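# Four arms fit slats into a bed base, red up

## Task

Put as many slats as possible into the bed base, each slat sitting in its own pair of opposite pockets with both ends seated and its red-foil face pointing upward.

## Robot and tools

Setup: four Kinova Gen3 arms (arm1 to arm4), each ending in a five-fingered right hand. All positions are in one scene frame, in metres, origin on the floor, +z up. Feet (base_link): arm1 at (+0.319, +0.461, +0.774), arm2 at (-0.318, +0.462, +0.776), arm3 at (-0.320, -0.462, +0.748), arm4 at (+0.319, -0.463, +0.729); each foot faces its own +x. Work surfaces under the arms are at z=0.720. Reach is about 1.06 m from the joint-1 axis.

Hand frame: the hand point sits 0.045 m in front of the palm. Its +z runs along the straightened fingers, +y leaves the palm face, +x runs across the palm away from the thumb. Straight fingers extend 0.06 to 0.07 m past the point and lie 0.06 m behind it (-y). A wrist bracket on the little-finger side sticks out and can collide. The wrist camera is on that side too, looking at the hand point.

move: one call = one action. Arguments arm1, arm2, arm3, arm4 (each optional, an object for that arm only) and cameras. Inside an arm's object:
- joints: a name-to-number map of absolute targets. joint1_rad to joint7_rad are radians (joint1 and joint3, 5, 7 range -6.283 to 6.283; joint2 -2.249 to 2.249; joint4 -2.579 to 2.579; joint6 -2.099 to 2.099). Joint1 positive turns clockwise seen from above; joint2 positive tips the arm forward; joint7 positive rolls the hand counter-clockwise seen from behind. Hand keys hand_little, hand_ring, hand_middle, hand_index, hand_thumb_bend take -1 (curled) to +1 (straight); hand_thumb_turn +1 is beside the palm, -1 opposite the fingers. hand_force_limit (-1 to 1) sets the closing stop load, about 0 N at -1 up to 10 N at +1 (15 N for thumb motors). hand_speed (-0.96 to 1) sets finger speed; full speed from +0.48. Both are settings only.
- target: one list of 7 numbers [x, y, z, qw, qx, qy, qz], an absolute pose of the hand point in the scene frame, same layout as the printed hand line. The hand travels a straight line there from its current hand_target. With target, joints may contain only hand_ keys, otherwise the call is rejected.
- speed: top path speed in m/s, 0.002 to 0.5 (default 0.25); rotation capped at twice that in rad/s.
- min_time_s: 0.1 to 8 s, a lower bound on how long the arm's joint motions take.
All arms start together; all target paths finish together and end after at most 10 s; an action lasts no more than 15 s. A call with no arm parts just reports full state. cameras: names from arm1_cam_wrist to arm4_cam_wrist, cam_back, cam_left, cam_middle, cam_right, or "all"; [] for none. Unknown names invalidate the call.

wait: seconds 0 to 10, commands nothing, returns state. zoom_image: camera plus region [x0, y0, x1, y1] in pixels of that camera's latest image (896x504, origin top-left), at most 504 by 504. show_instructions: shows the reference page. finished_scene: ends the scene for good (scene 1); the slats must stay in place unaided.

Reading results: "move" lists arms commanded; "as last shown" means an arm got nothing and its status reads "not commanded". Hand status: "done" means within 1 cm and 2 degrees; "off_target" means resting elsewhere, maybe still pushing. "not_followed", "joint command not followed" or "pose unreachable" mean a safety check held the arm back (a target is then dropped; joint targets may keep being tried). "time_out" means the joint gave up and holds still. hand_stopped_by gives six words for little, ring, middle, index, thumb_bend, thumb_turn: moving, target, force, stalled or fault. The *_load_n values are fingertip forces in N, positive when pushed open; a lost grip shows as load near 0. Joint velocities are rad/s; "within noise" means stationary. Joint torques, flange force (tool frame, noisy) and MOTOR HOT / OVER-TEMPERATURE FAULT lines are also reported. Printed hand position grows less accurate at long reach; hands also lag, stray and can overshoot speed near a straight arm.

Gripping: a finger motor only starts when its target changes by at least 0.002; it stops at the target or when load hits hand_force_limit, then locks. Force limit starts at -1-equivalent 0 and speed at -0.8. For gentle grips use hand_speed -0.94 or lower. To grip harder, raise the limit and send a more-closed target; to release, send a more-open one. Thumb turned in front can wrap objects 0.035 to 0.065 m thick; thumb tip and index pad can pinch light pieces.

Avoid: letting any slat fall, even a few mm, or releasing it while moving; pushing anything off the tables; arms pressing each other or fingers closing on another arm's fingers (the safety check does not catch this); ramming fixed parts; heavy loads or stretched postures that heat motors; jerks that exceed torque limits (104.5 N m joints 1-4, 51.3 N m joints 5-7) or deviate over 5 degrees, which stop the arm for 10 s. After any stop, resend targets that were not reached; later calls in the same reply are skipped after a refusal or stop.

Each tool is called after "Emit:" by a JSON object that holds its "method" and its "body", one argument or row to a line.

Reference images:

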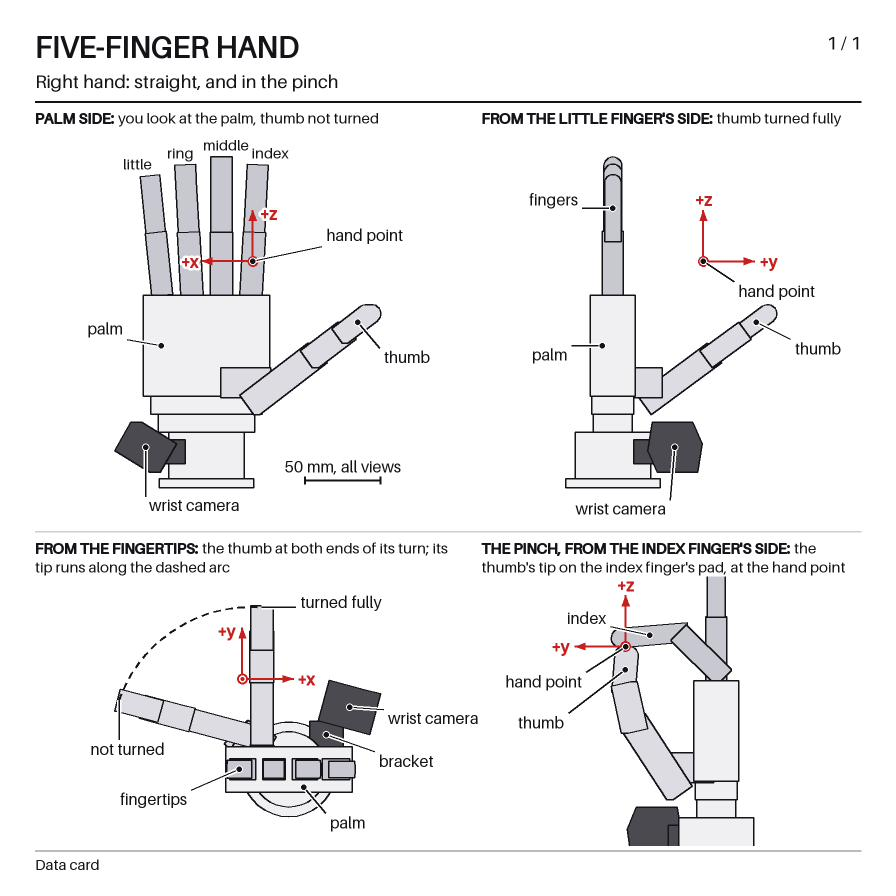

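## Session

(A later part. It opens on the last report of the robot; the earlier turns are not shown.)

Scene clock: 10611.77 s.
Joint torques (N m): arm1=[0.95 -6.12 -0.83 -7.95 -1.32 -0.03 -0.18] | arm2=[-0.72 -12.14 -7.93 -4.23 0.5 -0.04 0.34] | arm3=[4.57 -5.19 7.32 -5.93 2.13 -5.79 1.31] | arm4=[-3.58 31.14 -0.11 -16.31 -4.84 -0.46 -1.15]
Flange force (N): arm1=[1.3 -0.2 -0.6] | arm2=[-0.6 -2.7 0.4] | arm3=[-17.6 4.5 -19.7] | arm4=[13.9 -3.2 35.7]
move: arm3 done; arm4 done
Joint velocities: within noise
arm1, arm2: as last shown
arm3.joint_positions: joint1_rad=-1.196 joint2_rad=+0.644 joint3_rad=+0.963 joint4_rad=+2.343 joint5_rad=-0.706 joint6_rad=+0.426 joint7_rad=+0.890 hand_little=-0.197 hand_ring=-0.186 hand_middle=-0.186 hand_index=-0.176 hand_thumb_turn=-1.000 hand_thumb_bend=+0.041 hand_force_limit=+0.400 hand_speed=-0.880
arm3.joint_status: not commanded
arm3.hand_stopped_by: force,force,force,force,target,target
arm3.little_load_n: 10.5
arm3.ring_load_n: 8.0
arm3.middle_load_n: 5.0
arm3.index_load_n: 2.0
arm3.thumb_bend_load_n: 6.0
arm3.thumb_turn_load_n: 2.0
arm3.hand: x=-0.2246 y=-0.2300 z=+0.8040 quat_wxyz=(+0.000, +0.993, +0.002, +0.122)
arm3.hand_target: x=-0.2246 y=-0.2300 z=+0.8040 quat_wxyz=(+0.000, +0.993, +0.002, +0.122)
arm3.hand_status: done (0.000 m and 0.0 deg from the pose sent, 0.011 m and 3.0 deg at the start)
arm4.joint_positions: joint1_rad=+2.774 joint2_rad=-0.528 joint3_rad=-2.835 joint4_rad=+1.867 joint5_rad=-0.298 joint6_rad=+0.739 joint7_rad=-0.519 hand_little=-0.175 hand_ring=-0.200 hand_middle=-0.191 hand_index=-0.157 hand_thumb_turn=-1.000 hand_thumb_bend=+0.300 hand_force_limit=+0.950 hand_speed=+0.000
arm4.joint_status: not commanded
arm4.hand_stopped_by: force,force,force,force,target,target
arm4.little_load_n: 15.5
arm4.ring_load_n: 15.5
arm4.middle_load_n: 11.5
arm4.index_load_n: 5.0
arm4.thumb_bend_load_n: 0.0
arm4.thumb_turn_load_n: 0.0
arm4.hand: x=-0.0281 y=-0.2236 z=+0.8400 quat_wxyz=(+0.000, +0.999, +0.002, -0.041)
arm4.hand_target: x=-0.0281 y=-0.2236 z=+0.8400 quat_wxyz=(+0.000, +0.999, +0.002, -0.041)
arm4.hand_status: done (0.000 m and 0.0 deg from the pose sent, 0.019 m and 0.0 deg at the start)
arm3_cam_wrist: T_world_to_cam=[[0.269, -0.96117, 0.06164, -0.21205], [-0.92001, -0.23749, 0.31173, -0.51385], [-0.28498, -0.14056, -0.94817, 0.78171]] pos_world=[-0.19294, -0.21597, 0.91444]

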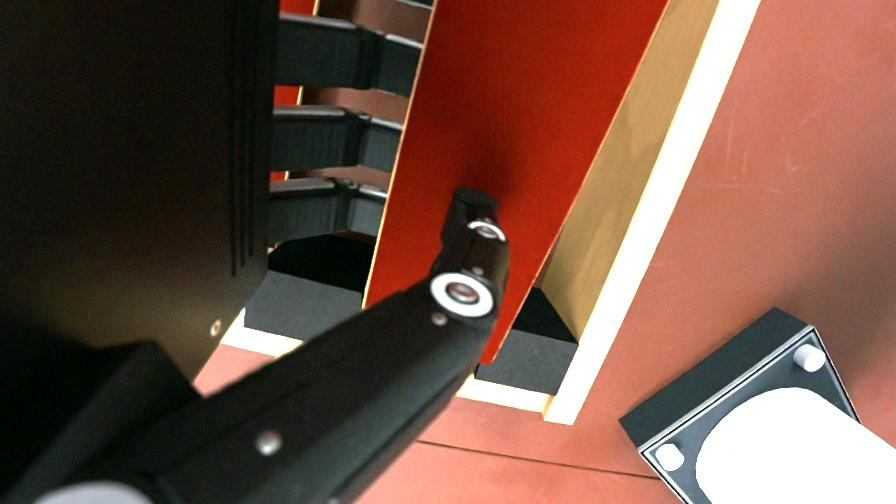

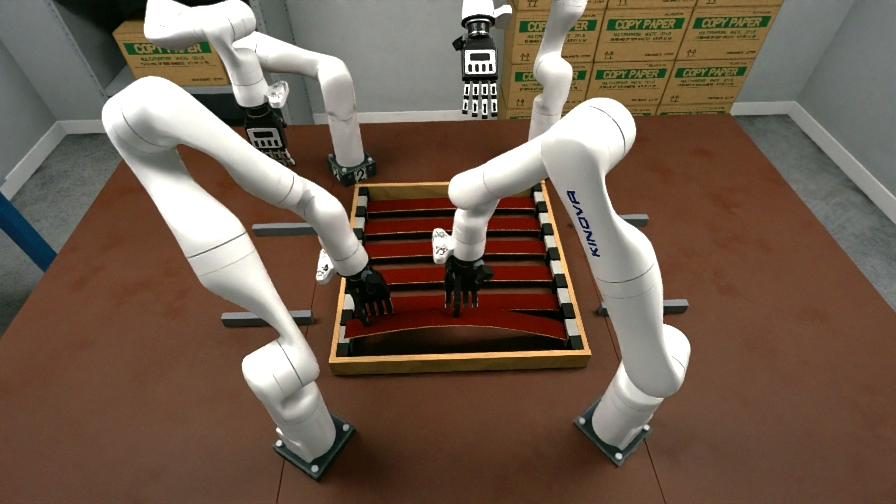

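Emit:
{"method": "move", "body": {
  "arm3": {"target": [-0.217, -0.23, 0.8055, -0.00039, 0.98629, 0.00232, 0.16505], "speed": 0.05},
  "arm4": {"target": [-0.0258, -0.2236, 0.848, 0.0001, 0.99916, 0.00235, -0.041], "speed": 0.05},
  "cameras": ["arm3_cam_wrist", "arm4_cam_wrist", "cam_middle", "cam_left"]
}}

Emit:
{"method": "zoom_image", "body": {
  "camera": "arm3_cam_wrist",
  "region": [320, 180, 620, 430]
}}

Emit:
{"method": "zoom_image", "body": {
  "camera": "cam_middle",
  "region": [310, 270, 390, 360]
}}

Emit:
{"method": "zoom_image", "body": {
  "camera": "cam_left",
  "region": [540, 285, 580, 320]
}}

Scene clock: 10624.90 s.
Joint torques (N m): arm1=[1 -6.1 -0.83 -7.95 -1.31 -0.01 -0.2] | arm2=[-0.73 -12.2 -7.95 -4.23 0.49 -0.07 0.33] | arm3=[6.9 -3.4 11.15 -6.63 4.02 -8.91 2.13] | arm4=[-3.79 29.76 -0.38 -17.72 -5.17 -1.79 -1.18]
Flange force (N): arm1=[1.3 -0.1 -0.5] | arm2=[-0.5 -2.7 0.4] | arm3=[-27.3 4.6 -20.9] | arm4=[16.7 -1.0 30.9]
move: arm3 done; arm4 done
Joint velocities: within noise
arm1, arm2: as last shown
arm1.thumb_bend_load_n: 0.5
arm2.thumb_bend_load_n: -0.5
arm3.joint_positions: joint1_rad=-1.297 joint2_rad=+0.696 joint3_rad=+1.030 joint4_rad=+2.356 joint5_rad=-0.690 joint6_rad=+0.398 joint7_rad=+0.829 hand_little=-0.197 hand_ring=-0.186 hand_middle=-0.186 hand_index=-0.176 hand_thumb_turn=-1.000 hand_thumb_bend=+0.042 hand_force_limit=+0.400 hand_speed=-0.880
arm3.joint_status: not commanded
arm3.hand_stopped_by: force,force,force,force,target,target
arm3.little_load_n: 19.5
arm3.ring_load_n: 13.0
arm3.middle_load_n: 4.0
arm3.index_load_n: 0.0
arm3.thumb_bend_load_n: 7.5
arm3.thumb_turn_load_n: 5.5
arm3.hand: x=-0.2170 y=-0.2300 z=+0.8055 quat_wxyz=(+0.000, +0.986, +0.002, +0.165)
arm3.hand_target: x=-0.2170 y=-0.2300 z=+0.8055 quat_wxyz=(+0.000, +0.986, +0.002, +0.165)
arm3.hand_status: done (0.000 m and 0.0 deg from the pose sent, 0.008 m and 5.0 deg at the start)
arm4.joint_positions: joint1_rad=+2.772 joint2_rad=-0.511 joint3_rad=-2.828 joint4_rad=+1.863 joint5_rad=-0.290 joint6_rad=+0.759 joint7_rad=-0.523 hand_little=-0.175 hand_ring=-0.200 hand_middle=-0.191 hand_index=-0.157 hand_thumb_turn=-1.000 hand_thumb_bend=+0.300 hand_force_limit=+0.950 hand_speed=+0.000
arm4.joint_status: not commanded
arm4.hand_stopped_by: force,force,force,force,target,target
arm4.little_load_n: 16.5
arm4.ring_load_n: 14.0
arm4.middle_load_n: 9.5
arm4.index_load_n: 3.0
arm4.thumb_bend_load_n: 0.0
arm4.thumb_turn_load_n: 0.0
arm4.hand: x=-0.0258 y=-0.2236 z=+0.8480 quat_wxyz=(+0.000, +0.999, +0.002, -0.041)
arm4.hand_target: x=-0.0258 y=-0.2236 z=+0.8480 quat_wxyz=(+0.000, +0.999, +0.002, -0.041)
arm4.hand_status: done (0.000 m and 0.0 deg from the pose sent, 0.008 m and 0.0 deg at the start)
pictures: arm3_cam_wrist, arm4_cam_wrist, cam_left, cam_middle
arm3_cam_wrist: T_world_to_cam=[[0.26272, -0.96116, 0.08454, -0.23397], [-0.94366, -0.23769, 0.23024, -0.44681], [-0.2012, -0.14026, -0.96946, 0.82073]] pos_world=[-0.19504, -0.21597, 0.91831]
arm4_cam_wrist: T_world_to_cam=[[0.32369, -0.94603, -0.01614, -0.19092], [-0.78364, -0.27761, 0.55573, -0.54688], [-0.53021, -0.16724, -0.83121, 0.76871]] pos_world=[0.04082, -0.20388, 0.9398]

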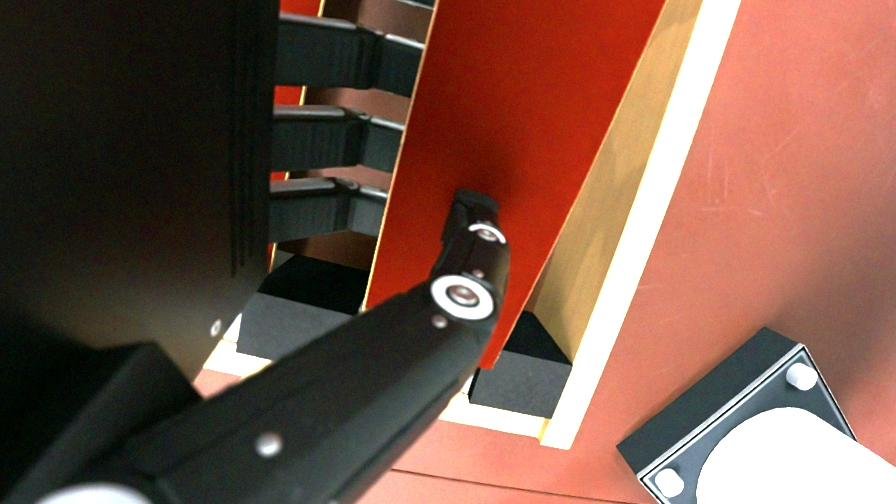

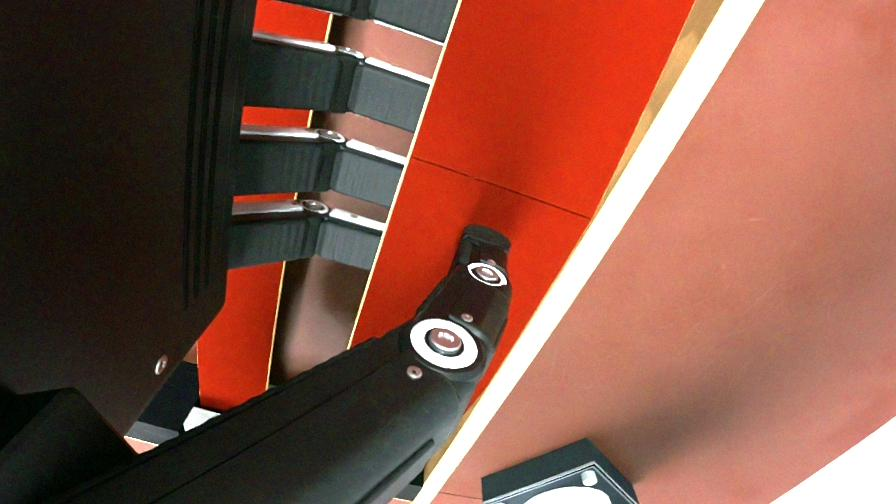

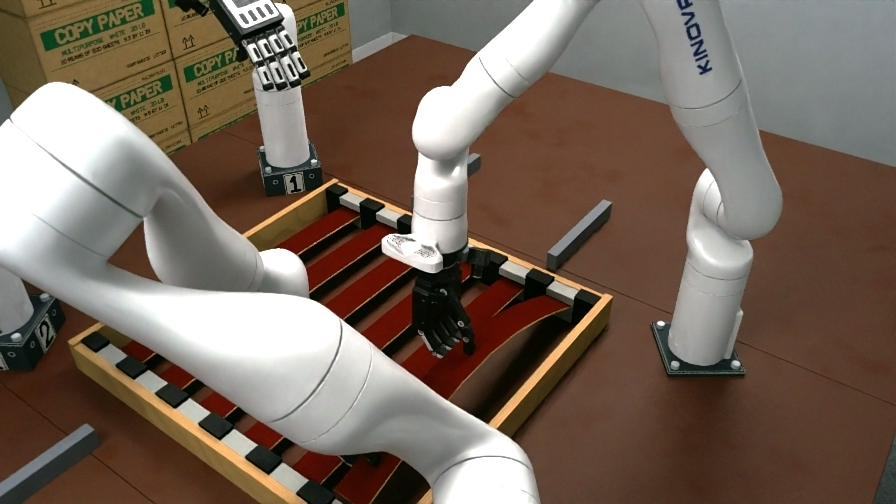

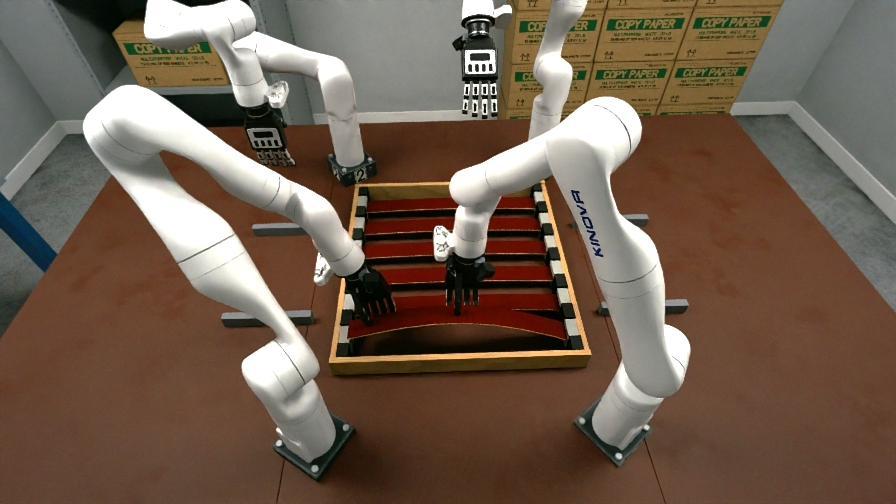

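Scaled by 1.680 from the camera's image (finer frame: 1280x720).

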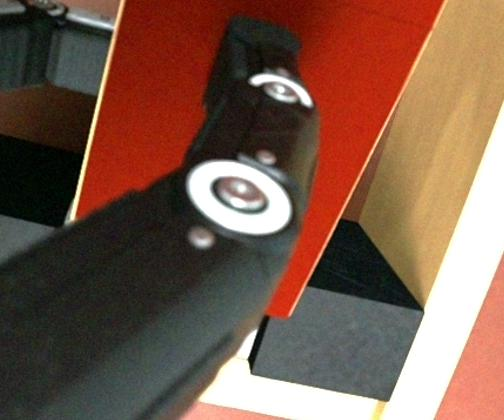

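Scaled by 5.600 from the camera's image (finer frame: 1280x720).

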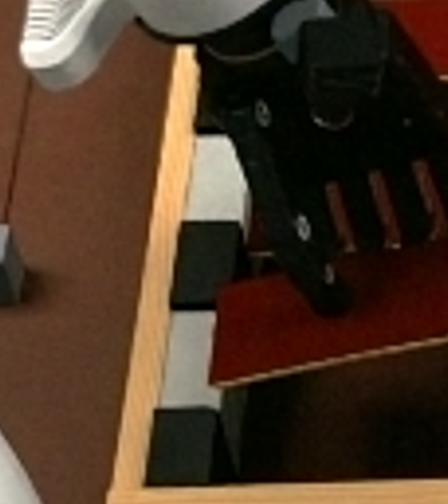

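Scaled by 12.600 from the camera's image (finer frame: 1280x720).

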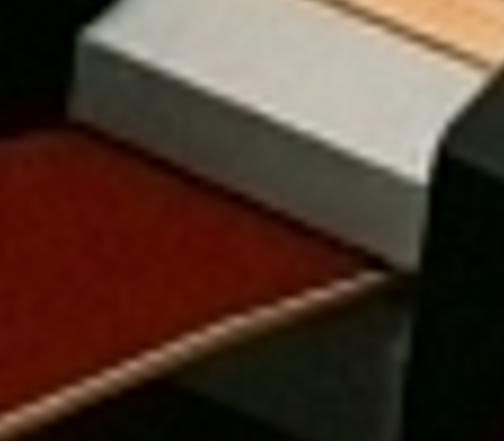

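Emit:
{"method": "move", "body": {
  "arm3": {"target": [-0.2122, -0.2285, 0.79, -0.0004, 0.98555, 0.00232, 0.16935], "speed": 0.05},
  "arm4": {"target": [-0.025, -0.2228, 0.843, 0.0001, 0.99916, 0.00235, -0.041], "speed": 0.05, "joints": {"hand_thumb_bend": 0.6, "hand_speed": 0.0}},
  "cameras": ["arm3_cam_wrist", "cam_middle"]
}}

Emit:
{"method": "zoom_image", "body": {
  "camera": "arm3_cam_wrist",
  "region": [400, 230, 620, 430]
}}

Emit:
{"method": "zoom_image", "body": {
  "camera": "cam_middle",
  "region": [310, 270, 390, 360]
}}

Scene clock: 10660.67 s.
Joint torques (N m): arm1=[0.98 -6.13 -0.82 -7.94 -1.32 -0.03 -0.21] | arm2=[-0.74 -12.2 -7.98 -4.24 0.49 -0.03 0.3] | arm3=[8.2 -2.7 10.58 -4.47 3.17 -8.11 1.82] | arm4=[-4.1 35.59 -0.74 -21.33 -6.78 -2.24 -1.66]
Flange force (N): arm1=[1.4 -0.1 -0.6] | arm2=[-0.5 -2.7 0.5] | arm3=[-26.7 2.7 -31.8] | arm4=[20.1 -0.8 42.4]
move: arm3 done; arm4 done
Joint velocities: within noise
arm1, arm2: as last shown
arm1.index_load_n: -0.5
arm1.thumb_bend_load_n: 0.0
arm2.thumb_bend_load_n: 0.0
arm3.joint_positions: joint1_rad=-1.235 joint2_rad=+0.720 joint3_rad=+0.947 joint4_rad=+2.363 joint5_rad=-0.737 joint6_rad=+0.333 joint7_rad=+0.855 hand_little=-0.197 hand_ring=-0.187 hand_middle=-0.187 hand_index=-0.176 hand_thumb_turn=-0.999 hand_thumb_bend=+0.042 hand_force_limit=+0.400 hand_speed=-0.880
arm3.joint_status: not commanded
arm3.hand_stopped_by: force,force,force,force,target,target
arm3.little_load_n: 7.0
arm3.ring_load_n: 5.0
arm3.middle_load_n: 2.5
arm3.index_load_n: 0.5
arm3.thumb_bend_load_n: 11.5
arm3.thumb_turn_load_n: 16.0
arm3.hand: x=-0.2122 y=-0.2285 z=+0.7900 quat_wxyz=(+0.000, +0.986, +0.002, +0.169)
arm3.hand_target: x=-0.2122 y=-0.2285 z=+0.7900 quat_wxyz=(+0.000, +0.986, +0.002, +0.169)
arm3.hand_status: done (0.000 m and 0.0 deg from the pose sent, 0.016 m and 0.5 deg at the start)
arm4.joint_positions: joint1_rad=+2.779 joint2_rad=-0.519 joint3_rad=-2.833 joint4_rad=+1.869 joint5_rad=-0.295 joint6_rad=+0.745 joint7_rad=-0.515 hand_little=-0.175 hand_ring=-0.200 hand_middle=-0.190 hand_index=-0.156 hand_thumb_turn=-1.000 hand_thumb_bend=+0.600 hand_force_limit=+0.950 hand_speed=+0.000
arm4.joint_status: all done
arm4.hand_stopped_by: force,force,force,force,target,target
arm4.little_load_n: 10.5
arm4.ring_load_n: 12.0
arm4.middle_load_n: 16.0
arm4.index_load_n: 14.0
arm4.thumb_bend_load_n: 0.0
arm4.thumb_turn_load_n: 0.0
arm4.hand: x=-0.0250 y=-0.2228 z=+0.8430 quat_wxyz=(+0.000, +0.999, +0.002, -0.041)
arm4.hand_target: x=-0.0250 y=-0.2228 z=+0.8430 quat_wxyz=(+0.000, +0.999, +0.002, -0.041)
arm4.hand_status: done (0.000 m and 0.0 deg from the pose sent, 0.005 m and 0.0 deg at the start)
arm3_cam_wrist: T_world_to_cam=[[0.26197, -0.96116, 0.0868, -0.23442], [-0.94562, -0.23768, 0.22207, -0.43234], [-0.19282, -0.14026, -0.97116, 0.80993]] pos_world=[-0.19125, -0.21447, 0.90293]

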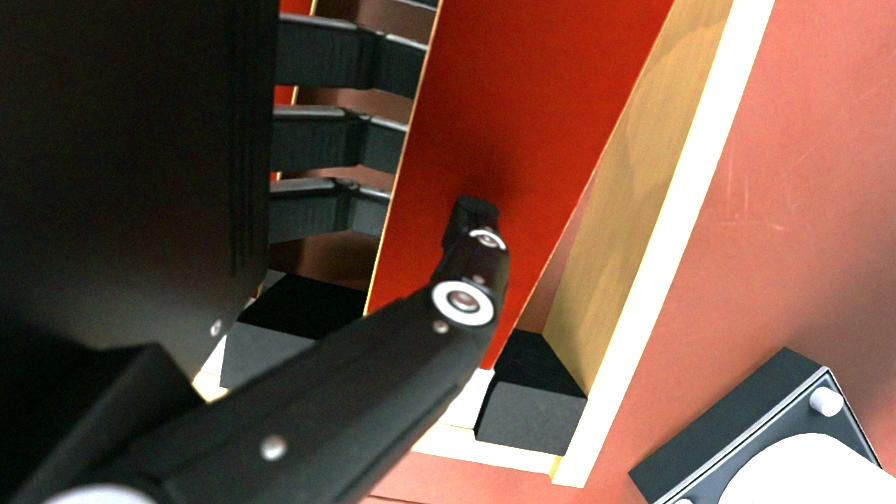

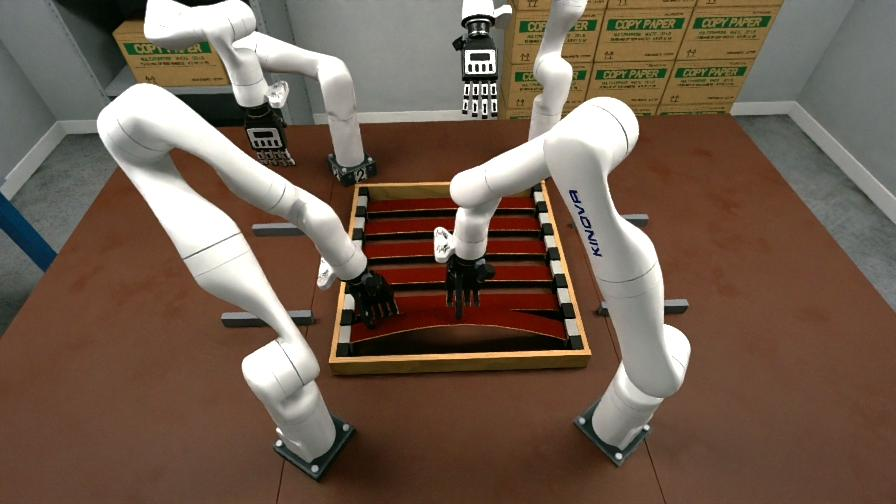

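Scaled by 2.291 from the camera's image (finer frame: 1280x720).

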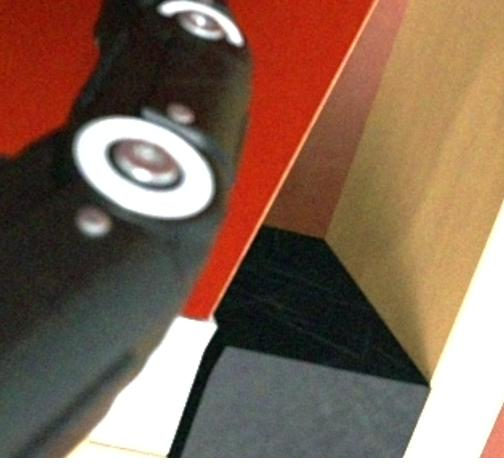

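Scaled by 5.600 from the camera's image (finer frame: 1280x720).

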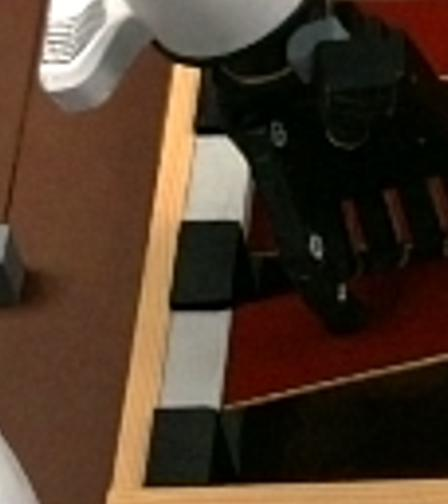

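Emit:
{"method": "move", "body": {
  "arm3": {"target": [-0.2115, -0.2275, 0.775, -0.00041, 0.98481, 0.00232, 0.17365], "speed": 0.05},
  "arm4": {"target": [-0.0262, -0.2222, 0.832, 0.00012, 0.99866, 0.00235, -0.05169], "speed": 0.05},
  "cameras": ["arm3_cam_wrist", "arm4_cam_wrist", "cam_middle"]
}}

Emit:
{"method": "zoom_image", "body": {
  "camera": "arm3_cam_wrist",
  "region": [400, 230, 620, 430]
}}

Emit:
{"method": "zoom_image", "body": {
  "camera": "cam_middle",
  "region": [310, 270, 390, 360]
}}

Scene clock: 10686.47 s.
Joint torques (N m): arm1=[0.98 -6.12 -0.81 -7.94 -1.33 -0.02 -0.19] | arm2=[-0.71 -12.17 -7.99 -4.24 0.48 -0.06 0.34] | arm3=[8.93 -2.51 11.72 -3.84 3.01 -8.46 1.93] | arm4=[-5.19 37.17 -2.5 -23.37 -8.34 -3.45 -1.97]
Flange force (N): arm1=[1.3 -0.2 -0.6] | arm2=[-0.6 -2.8 0.5] | arm3=[-28.7 2.6 -32.7] | arm4=[25.8 -0.6 41.0]
move: arm3 done; arm4 done
Joint velocities: within noise
arm1, arm2: as last shown
arm1.index_load_n: 0.0
arm3.joint_positions: joint1_rad=-1.190 joint2_rad=+0.745 joint3_rad=+0.868 joint4_rad=+2.369 joint5_rad=-0.782 joint6_rad=+0.272 joint7_rad=+0.868 hand_little=-0.198 hand_ring=-0.187 hand_middle=-0.187 hand_index=-0.176 hand_thumb_turn=-0.999 hand_thumb_bend=+0.042 hand_force_limit=+0.400 hand_speed=-0.880
arm3.joint_status: not commanded
arm3.hand_stopped_by: force,force,force,force,target,target
arm3.little_load_n: 4.5
arm3.ring_load_n: 3.0
arm3.middle_load_n: 2.0
arm3.index_load_n: 1.5
arm3.thumb_bend_load_n: 13.0
arm3.thumb_turn_load_n: 20.5
arm3.hand: x=-0.2115 y=-0.2275 z=+0.7750 quat_wxyz=(+0.000, +0.985, +0.002, +0.174)
arm3.hand_target: x=-0.2115 y=-0.2275 z=+0.7750 quat_wxyz=(+0.000, +0.985, +0.002, +0.174)
arm3.hand_status: done (0.000 m and 0.0 deg from the pose sent, 0.015 m and 0.5 deg at the start)
arm4.joint_positions: joint1_rad=+2.806 joint2_rad=-0.533 joint3_rad=-2.857 joint4_rad=+1.895 joint5_rad=-0.326 joint6_rad=+0.693 joint7_rad=-0.478 hand_little=-0.176 hand_ring=-0.200 hand_middle=-0.190 hand_index=-0.155 hand_thumb_turn=-1.000 hand_thumb_bend=+0.600 hand_force_limit=+0.950 hand_speed=+0.000
arm4.joint_status: not commanded
arm4.hand_stopped_by: force,force,force,force,target,target
arm4.little_load_n: 0.0
arm4.ring_load_n: 5.0
arm4.middle_load_n: 18.0
arm4.index_load_n: 21.5
arm4.thumb_bend_load_n: 0.0
arm4.thumb_turn_load_n: 0.0
arm4.hand: x=-0.0262 y=-0.2222 z=+0.8320 quat_wxyz=(+0.000, +0.999, +0.002, -0.052)
arm4.hand_target: x=-0.0262 y=-0.2222 z=+0.8320 quat_wxyz=(+0.000, +0.999, +0.002, -0.052)
arm4.hand_status: done (0.000 m and 0.0 deg from the pose sent, 0.011 m and 1.2 deg at the start)
arm3_cam_wrist: T_world_to_cam=[[0.26111, -0.9612, 0.08903, -0.23424], [-0.94757, -0.23761, 0.21368, -0.42201], [-0.18423, -0.14015, -0.97284, 0.79881]] pos_world=[-0.19156, -0.21347, 0.88814]
arm4_cam_wrist: T_world_to_cam=[[0.32324, -0.94604, -0.02293, -0.18413], [-0.77159, -0.27751, 0.5724, -0.5514], [-0.54788, -0.16734, -0.81965, 0.7454]] pos_world=[0.04245, -0.20248, 0.92236]

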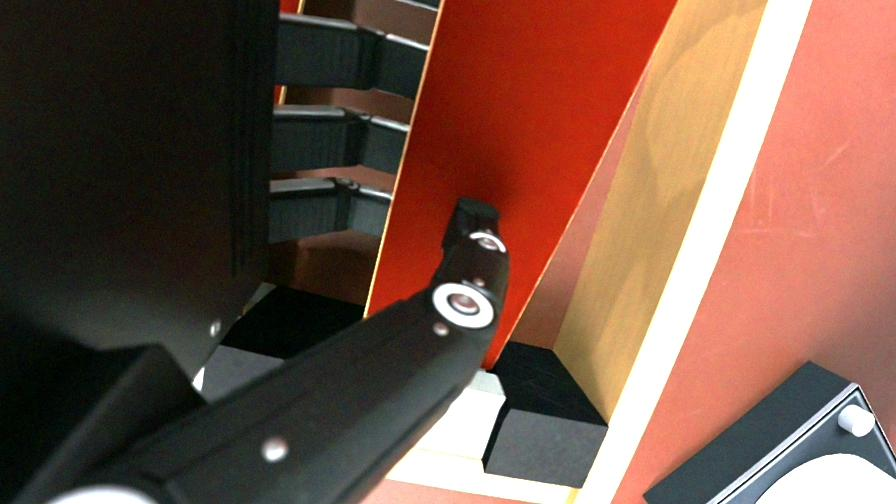

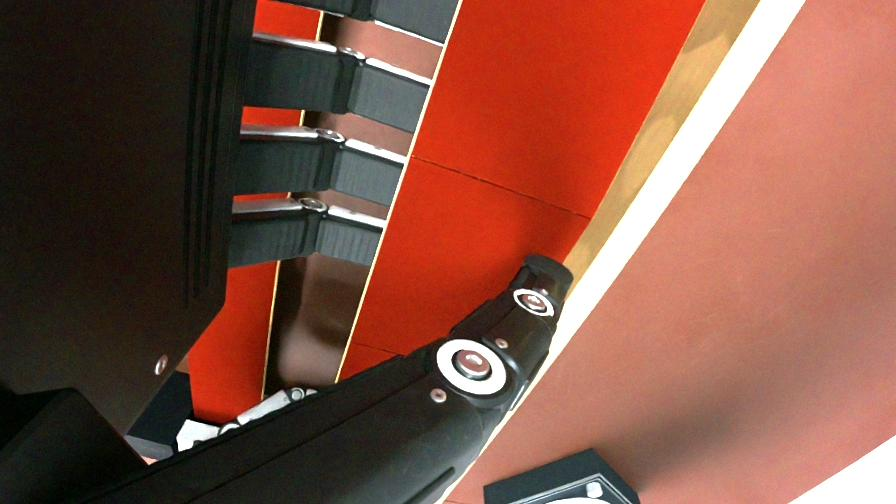

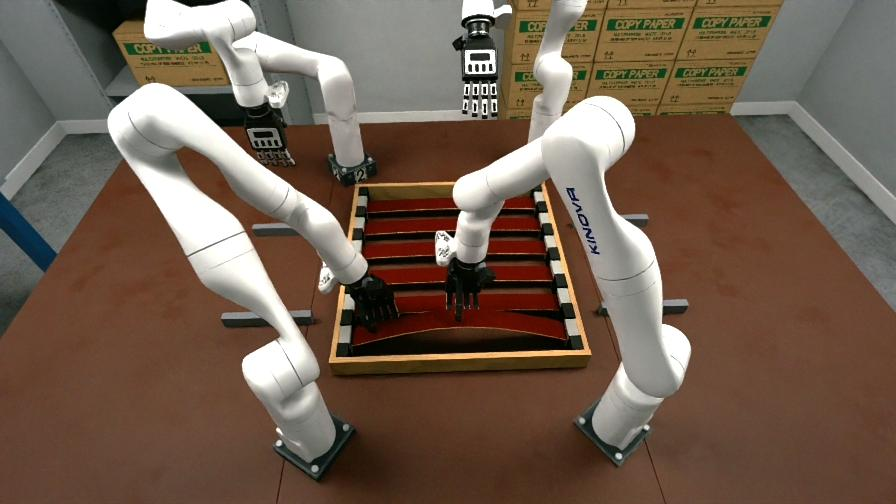

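Scaled by 2.291 from the camera's image (finer frame: 1280x720).

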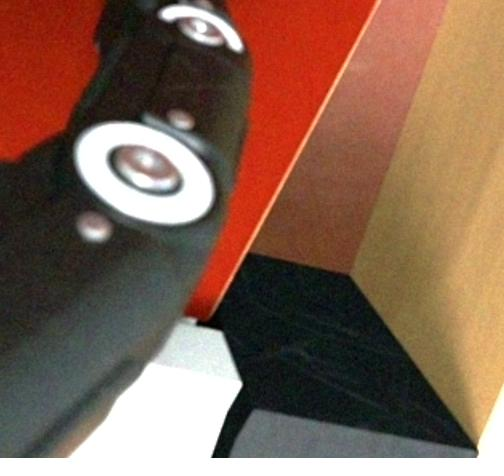

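Scaled by 5.600 from the camera's image (finer frame: 1280x720).

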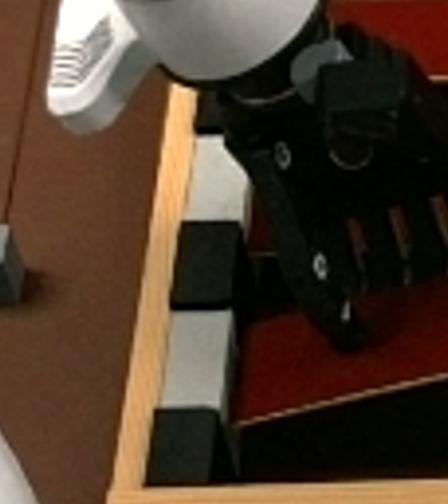

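Emit:
{"method": "move", "body": {
  "arm3": {"target": [-0.2112, -0.229, 0.7703, -0.00045, 0.98163, 0.00231, 0.19081], "speed": 0.05},
  "arm4": {"target": [-0.0262, -0.2228, 0.8275, 0.00012, 0.99866, 0.00235, -0.05169], "speed": 0.05},
  "cameras": ["arm3_cam_wrist", "cam_middle"]
}}

Emit:
{"method": "zoom_image", "body": {
  "camera": "arm3_cam_wrist",
  "region": [400, 280, 560, 430]
}}

Scene clock: 10746.57 s.
Joint torques (N m): arm1=[1 -6.13 -0.82 -7.94 -1.31 -0.01 -0.23] | arm2=[-0.75 -12.18 -7.97 -4.19 0.48 -0.06 0.36] | arm3=[8.69 -2.75 12.27 -2.46 3.1 -8.52 1.94] | arm4=[-4.29 34.74 -1.63 -22.4 -7.54 -3.99 -1.91]
Flange force (N): arm1=[1.4 -0.1 -0.5] | arm2=[-0.5 -2.8 0.4] | arm3=[-28.2 0.9 -29.3] | arm4=[24.4 1.4 35.0]
move: arm3 done; arm4 done
Joint velocities: within noise
arm1, arm2: as last shown
arm1.middle_load_n: -0.5
arm3.joint_positions: joint1_rad=-1.222 joint2_rad=+0.776 joint3_rad=+0.866 joint4_rad=+2.381 joint5_rad=-0.799 joint6_rad=+0.243 joint7_rad=+0.846 hand_little=-0.197 hand_ring=-0.187 hand_middle=-0.187 hand_index=-0.176 hand_thumb_turn=-0.999 hand_thumb_bend=+0.043 hand_force_limit=+0.400 hand_speed=-0.880
arm3.joint_status: not commanded
arm3.hand_stopped_by: force,force,force,force,target,target
arm3.little_load_n: 13.5
arm3.ring_load_n: 9.0
arm3.middle_load_n: 2.5
arm3.index_load_n: 0.0
arm3.thumb_bend_load_n: 14.5
arm3.thumb_turn_load_n: 19.5
arm3.hand: x=-0.2112 y=-0.2290 z=+0.7703 quat_wxyz=(+0.000, +0.982, +0.002, +0.191)
arm3.hand_target: x=-0.2112 y=-0.2290 z=+0.7703 quat_wxyz=(+0.000, +0.982, +0.002, +0.191)
arm3.hand_status: done (0.000 m and 0.0 deg from the pose sent, 0.005 m and 2.0 deg at the start)
arm4.joint_positions: joint1_rad=+2.809 joint2_rad=-0.540 joint3_rad=-2.861 joint4_rad=+1.901 joint5_rad=-0.331 joint6_rad=+0.680 joint7_rad=-0.473 hand_little=-0.176 hand_ring=-0.200 hand_middle=-0.190 hand_index=-0.155 hand_thumb_turn=-1.000 hand_thumb_bend=+0.600 hand_force_limit=+0.950 hand_speed=+0.000
arm4.joint_status: not commanded
arm4.hand_stopped_by: force,force,force,force,target,target
arm4.little_load_n: 0.0
arm4.ring_load_n: 3.0
arm4.middle_load_n: 15.0
arm4.index_load_n: 19.0
arm4.thumb_bend_load_n: 0.0
arm4.thumb_turn_load_n: 0.0
arm4.hand: x=-0.0262 y=-0.2228 z=+0.8275 quat_wxyz=(+0.000, +0.999, +0.002, -0.052)
arm4.hand_target: x=-0.0262 y=-0.2228 z=+0.8275 quat_wxyz=(+0.000, +0.999, +0.002, -0.052)
arm4.hand_status: done (0.000 m and 0.0 deg from the pose sent, 0.005 m and 0.0 deg at the start)
arm3_cam_wrist: T_world_to_cam=[[0.25789, -0.9612, 0.09788, -0.24282], [-0.95443, -0.23769, 0.18048, -0.39697], [-0.15022, -0.13996, -0.9787, 0.80586]] pos_world=[-0.1952, -0.21497, 0.88411]

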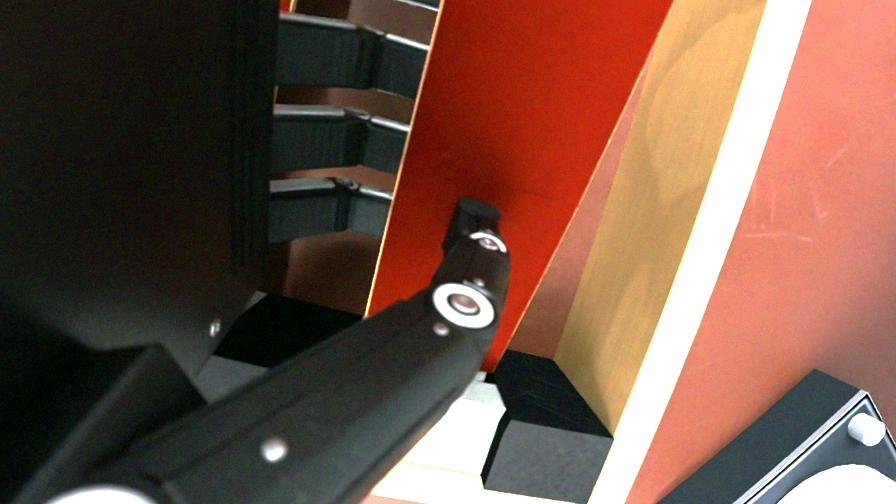

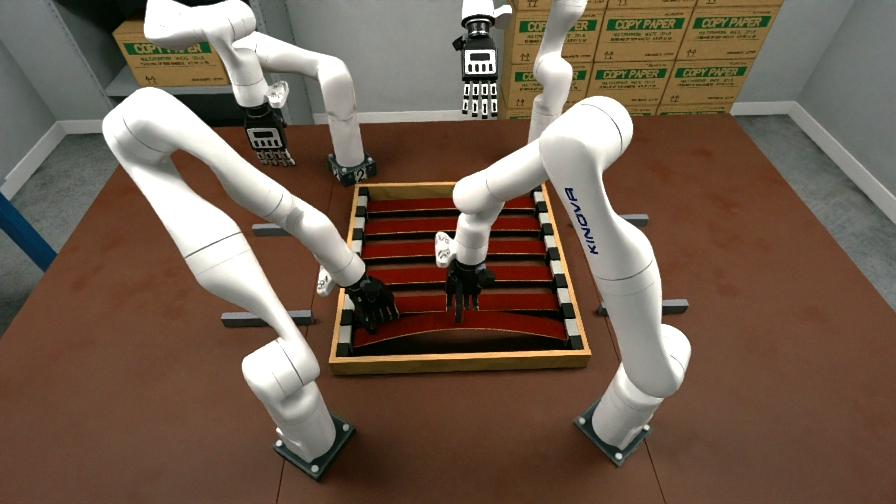

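Scaled by 3.150 from the camera's image (finer frame: 1280x720).

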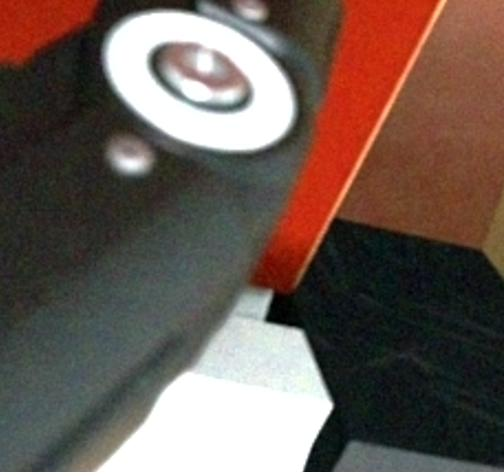

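Emit:
{"method": "move", "body": {
  "arm3": {"target": [-0.2185, -0.2283, 0.77, -0.00043, 0.98325, 0.00232, 0.18224], "speed": 0.05},
  "arm4": {"target": [-0.0275, -0.2225, 0.8225, 0.00012, 0.99866, 0.00235, -0.05169], "speed": 0.05},
  "cameras": ["arm3_cam_wrist", "cam_middle", "cam_left"]
}}

Emit:
{"method": "zoom_image", "body": {
  "camera": "arm3_cam_wrist",
  "region": [400, 280, 560, 430]
}}

Emit:
{"method": "zoom_image", "body": {
  "camera": "cam_middle",
  "region": [310, 270, 390, 360]
}}

Scene clock: 10801.17 s.
Joint torques (N m): arm1=[1.01 -6.1 -0.79 -7.96 -1.3 0.01 -0.22] | arm2=[-0.73 -12.17 -7.98 -4.29 0.49 -0.05 0.35] | arm3=[0.12 -8.22 2.73 -2.67 0.18 -1.5 0.3] | arm4=[1.21 30.41 4.47 -12.06 -1.55 0.37 -0.25]
Flange force (N): arm1=[1.2 -0.1 -0.4] | arm2=[-0.7 -2.6 0.6] | arm3=[2.1 3.5 -11.9] | arm4=[-0.2 0.6 37.2]
move: arm3 done; arm4 done
Joint velocities: within noise
arm1.joint_positions: joint1_rad=+0.582 joint2_rad=-0.116 joint3_rad=-0.003 joint4_rad=+1.933 joint5_rad=-0.797 joint6_rad=+1.149 joint7_rad=+1.494 hand_little=+0.850 hand_ring=+0.850 hand_middle=+0.850 hand_index=+0.850 hand_thumb_turn=-1.000 hand_thumb_bend=+0.900 hand_force_limit=+0.300 hand_speed=+0.300
arm1.joint_status: not commanded
arm1.hand_stopped_by: target,target,target,target,target,target
arm1.little_load_n: 0.0
arm1.ring_load_n: 0.0
arm1.middle_load_n: -0.5
arm1.index_load_n: 0.0
arm1.thumb_bend_load_n: 0.0
arm1.thumb_turn_load_n: 0.0
arm1.hand: x=+0.1000 y=+0.2200 z=+1.1300 quat_wxyz=(+0.000, +0.000, -0.924, +0.383)
arm1.hand_target: x=+0.1000 y=+0.2200 z=+1.1300 quat_wxyz=(+0.000, +0.000, -0.924, +0.383)
arm1.hand_status: not commanded
arm2: as last shown
arm3.joint_positions: joint1_rad=-1.226 joint2_rad=+0.769 joint3_rad=+0.862 joint4_rad=+2.378 joint5_rad=-0.801 joint6_rad=+0.257 joint7_rad=+0.843 hand_little=-0.197 hand_ring=-0.186 hand_middle=-0.187 hand_index=-0.176 hand_thumb_turn=-0.999 hand_thumb_bend=+0.043 hand_force_limit=+0.400 hand_speed=-0.880
arm3.joint_status: not commanded
arm3.hand_stopped_by: force,force,force,force,target,target
arm3.little_load_n: 21.0
arm3.ring_load_n: 14.0
arm3.middle_load_n: 4.5
arm3.index_load_n: 0.0
arm3.thumb_bend_load_n: 13.0
arm3.thumb_turn_load_n: 14.0
arm3.hand: x=-0.2185 y=-0.2283 z=+0.7700 quat_wxyz=(+0.000, +0.983, +0.002, +0.182)
arm3.hand_target: x=-0.2185 y=-0.2283 z=+0.7700 quat_wxyz=(+0.000, +0.983, +0.002, +0.182)
arm3.hand_status: done (0.000 m and 0.0 deg from the pose sent, 0.007 m and 1.0 deg at the start)
arm4.joint_positions: joint1_rad=+2.811 joint2_rad=-0.551 joint3_rad=-2.866 joint4_rad=+1.903 joint5_rad=-0.336 joint6_rad=+0.667 joint7_rad=-0.470 hand_little=-0.176 hand_ring=-0.200 hand_middle=-0.190 hand_index=-0.155 hand_thumb_turn=-1.000 hand_thumb_bend=+0.600 hand_force_limit=+0.950 hand_speed=+0.000
arm4.joint_status: not commanded
arm4.hand_stopped_by: force,force,force,force,target,target
arm4.little_load_n: 0.0
arm4.ring_load_n: 4.0
arm4.middle_load_n: 17.5
arm4.index_load_n: 19.5
arm4.thumb_bend_load_n: 0.0
arm4.thumb_turn_load_n: 0.0
arm4.hand: x=-0.0275 y=-0.2225 z=+0.8225 quat_wxyz=(+0.000, +0.999, +0.002, -0.052)
arm4.hand_target: x=-0.0275 y=-0.2225 z=+0.8225 quat_wxyz=(+0.000, +0.999, +0.002, -0.052)
arm4.hand_status: done (0.000 m and 0.0 deg from the pose sent, 0.005 m and 0.0 deg at the start)
pictures: arm3_cam_wrist, cam_left, cam_middle
arm3_cam_wrist: T_world_to_cam=[[0.25949, -0.96121, 0.09347, -0.23652], [-0.95115, -0.2376, 0.19713, -0.41576], [-0.16727, -0.14006, -0.97591, 0.79865]] pos_world=[-0.20048, -0.21427, 0.88348]

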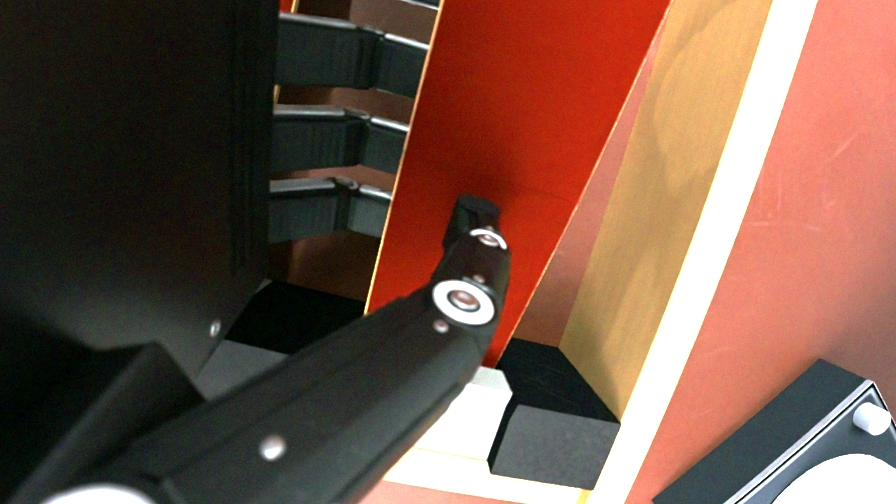

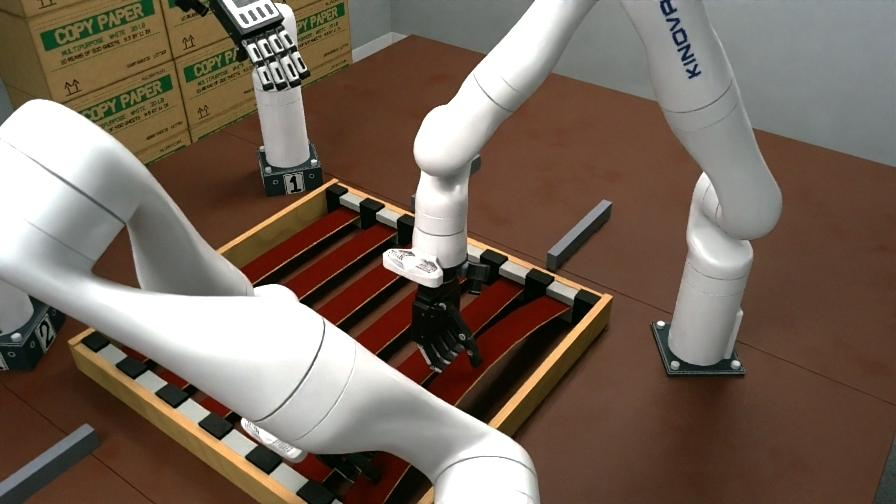

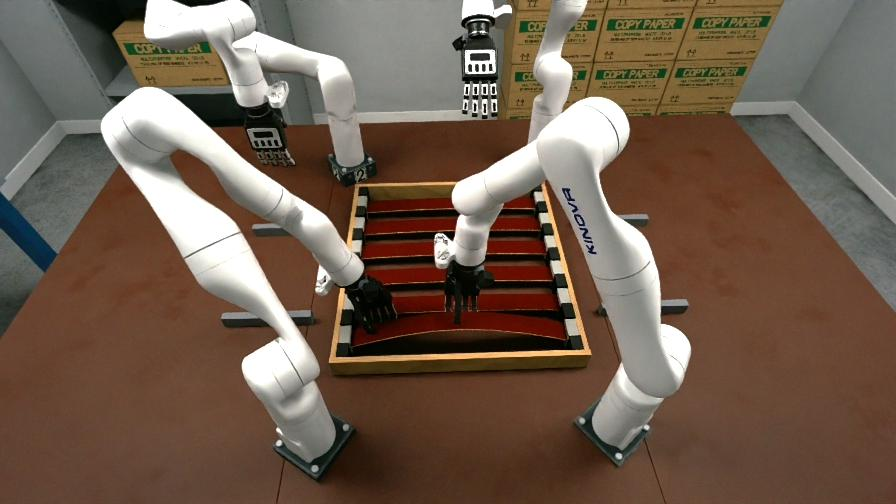

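Scaled by 3.150 from the camera's image (finer frame: 1280x720).

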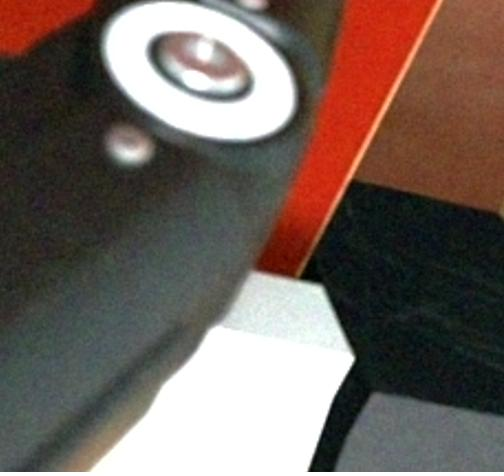

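Scaled by 5.600 from the camera's image (finer frame: 1280x720).

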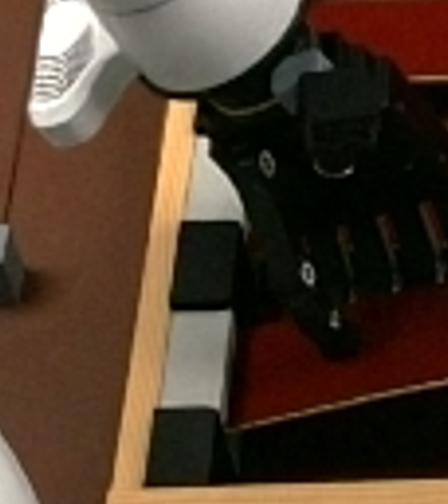

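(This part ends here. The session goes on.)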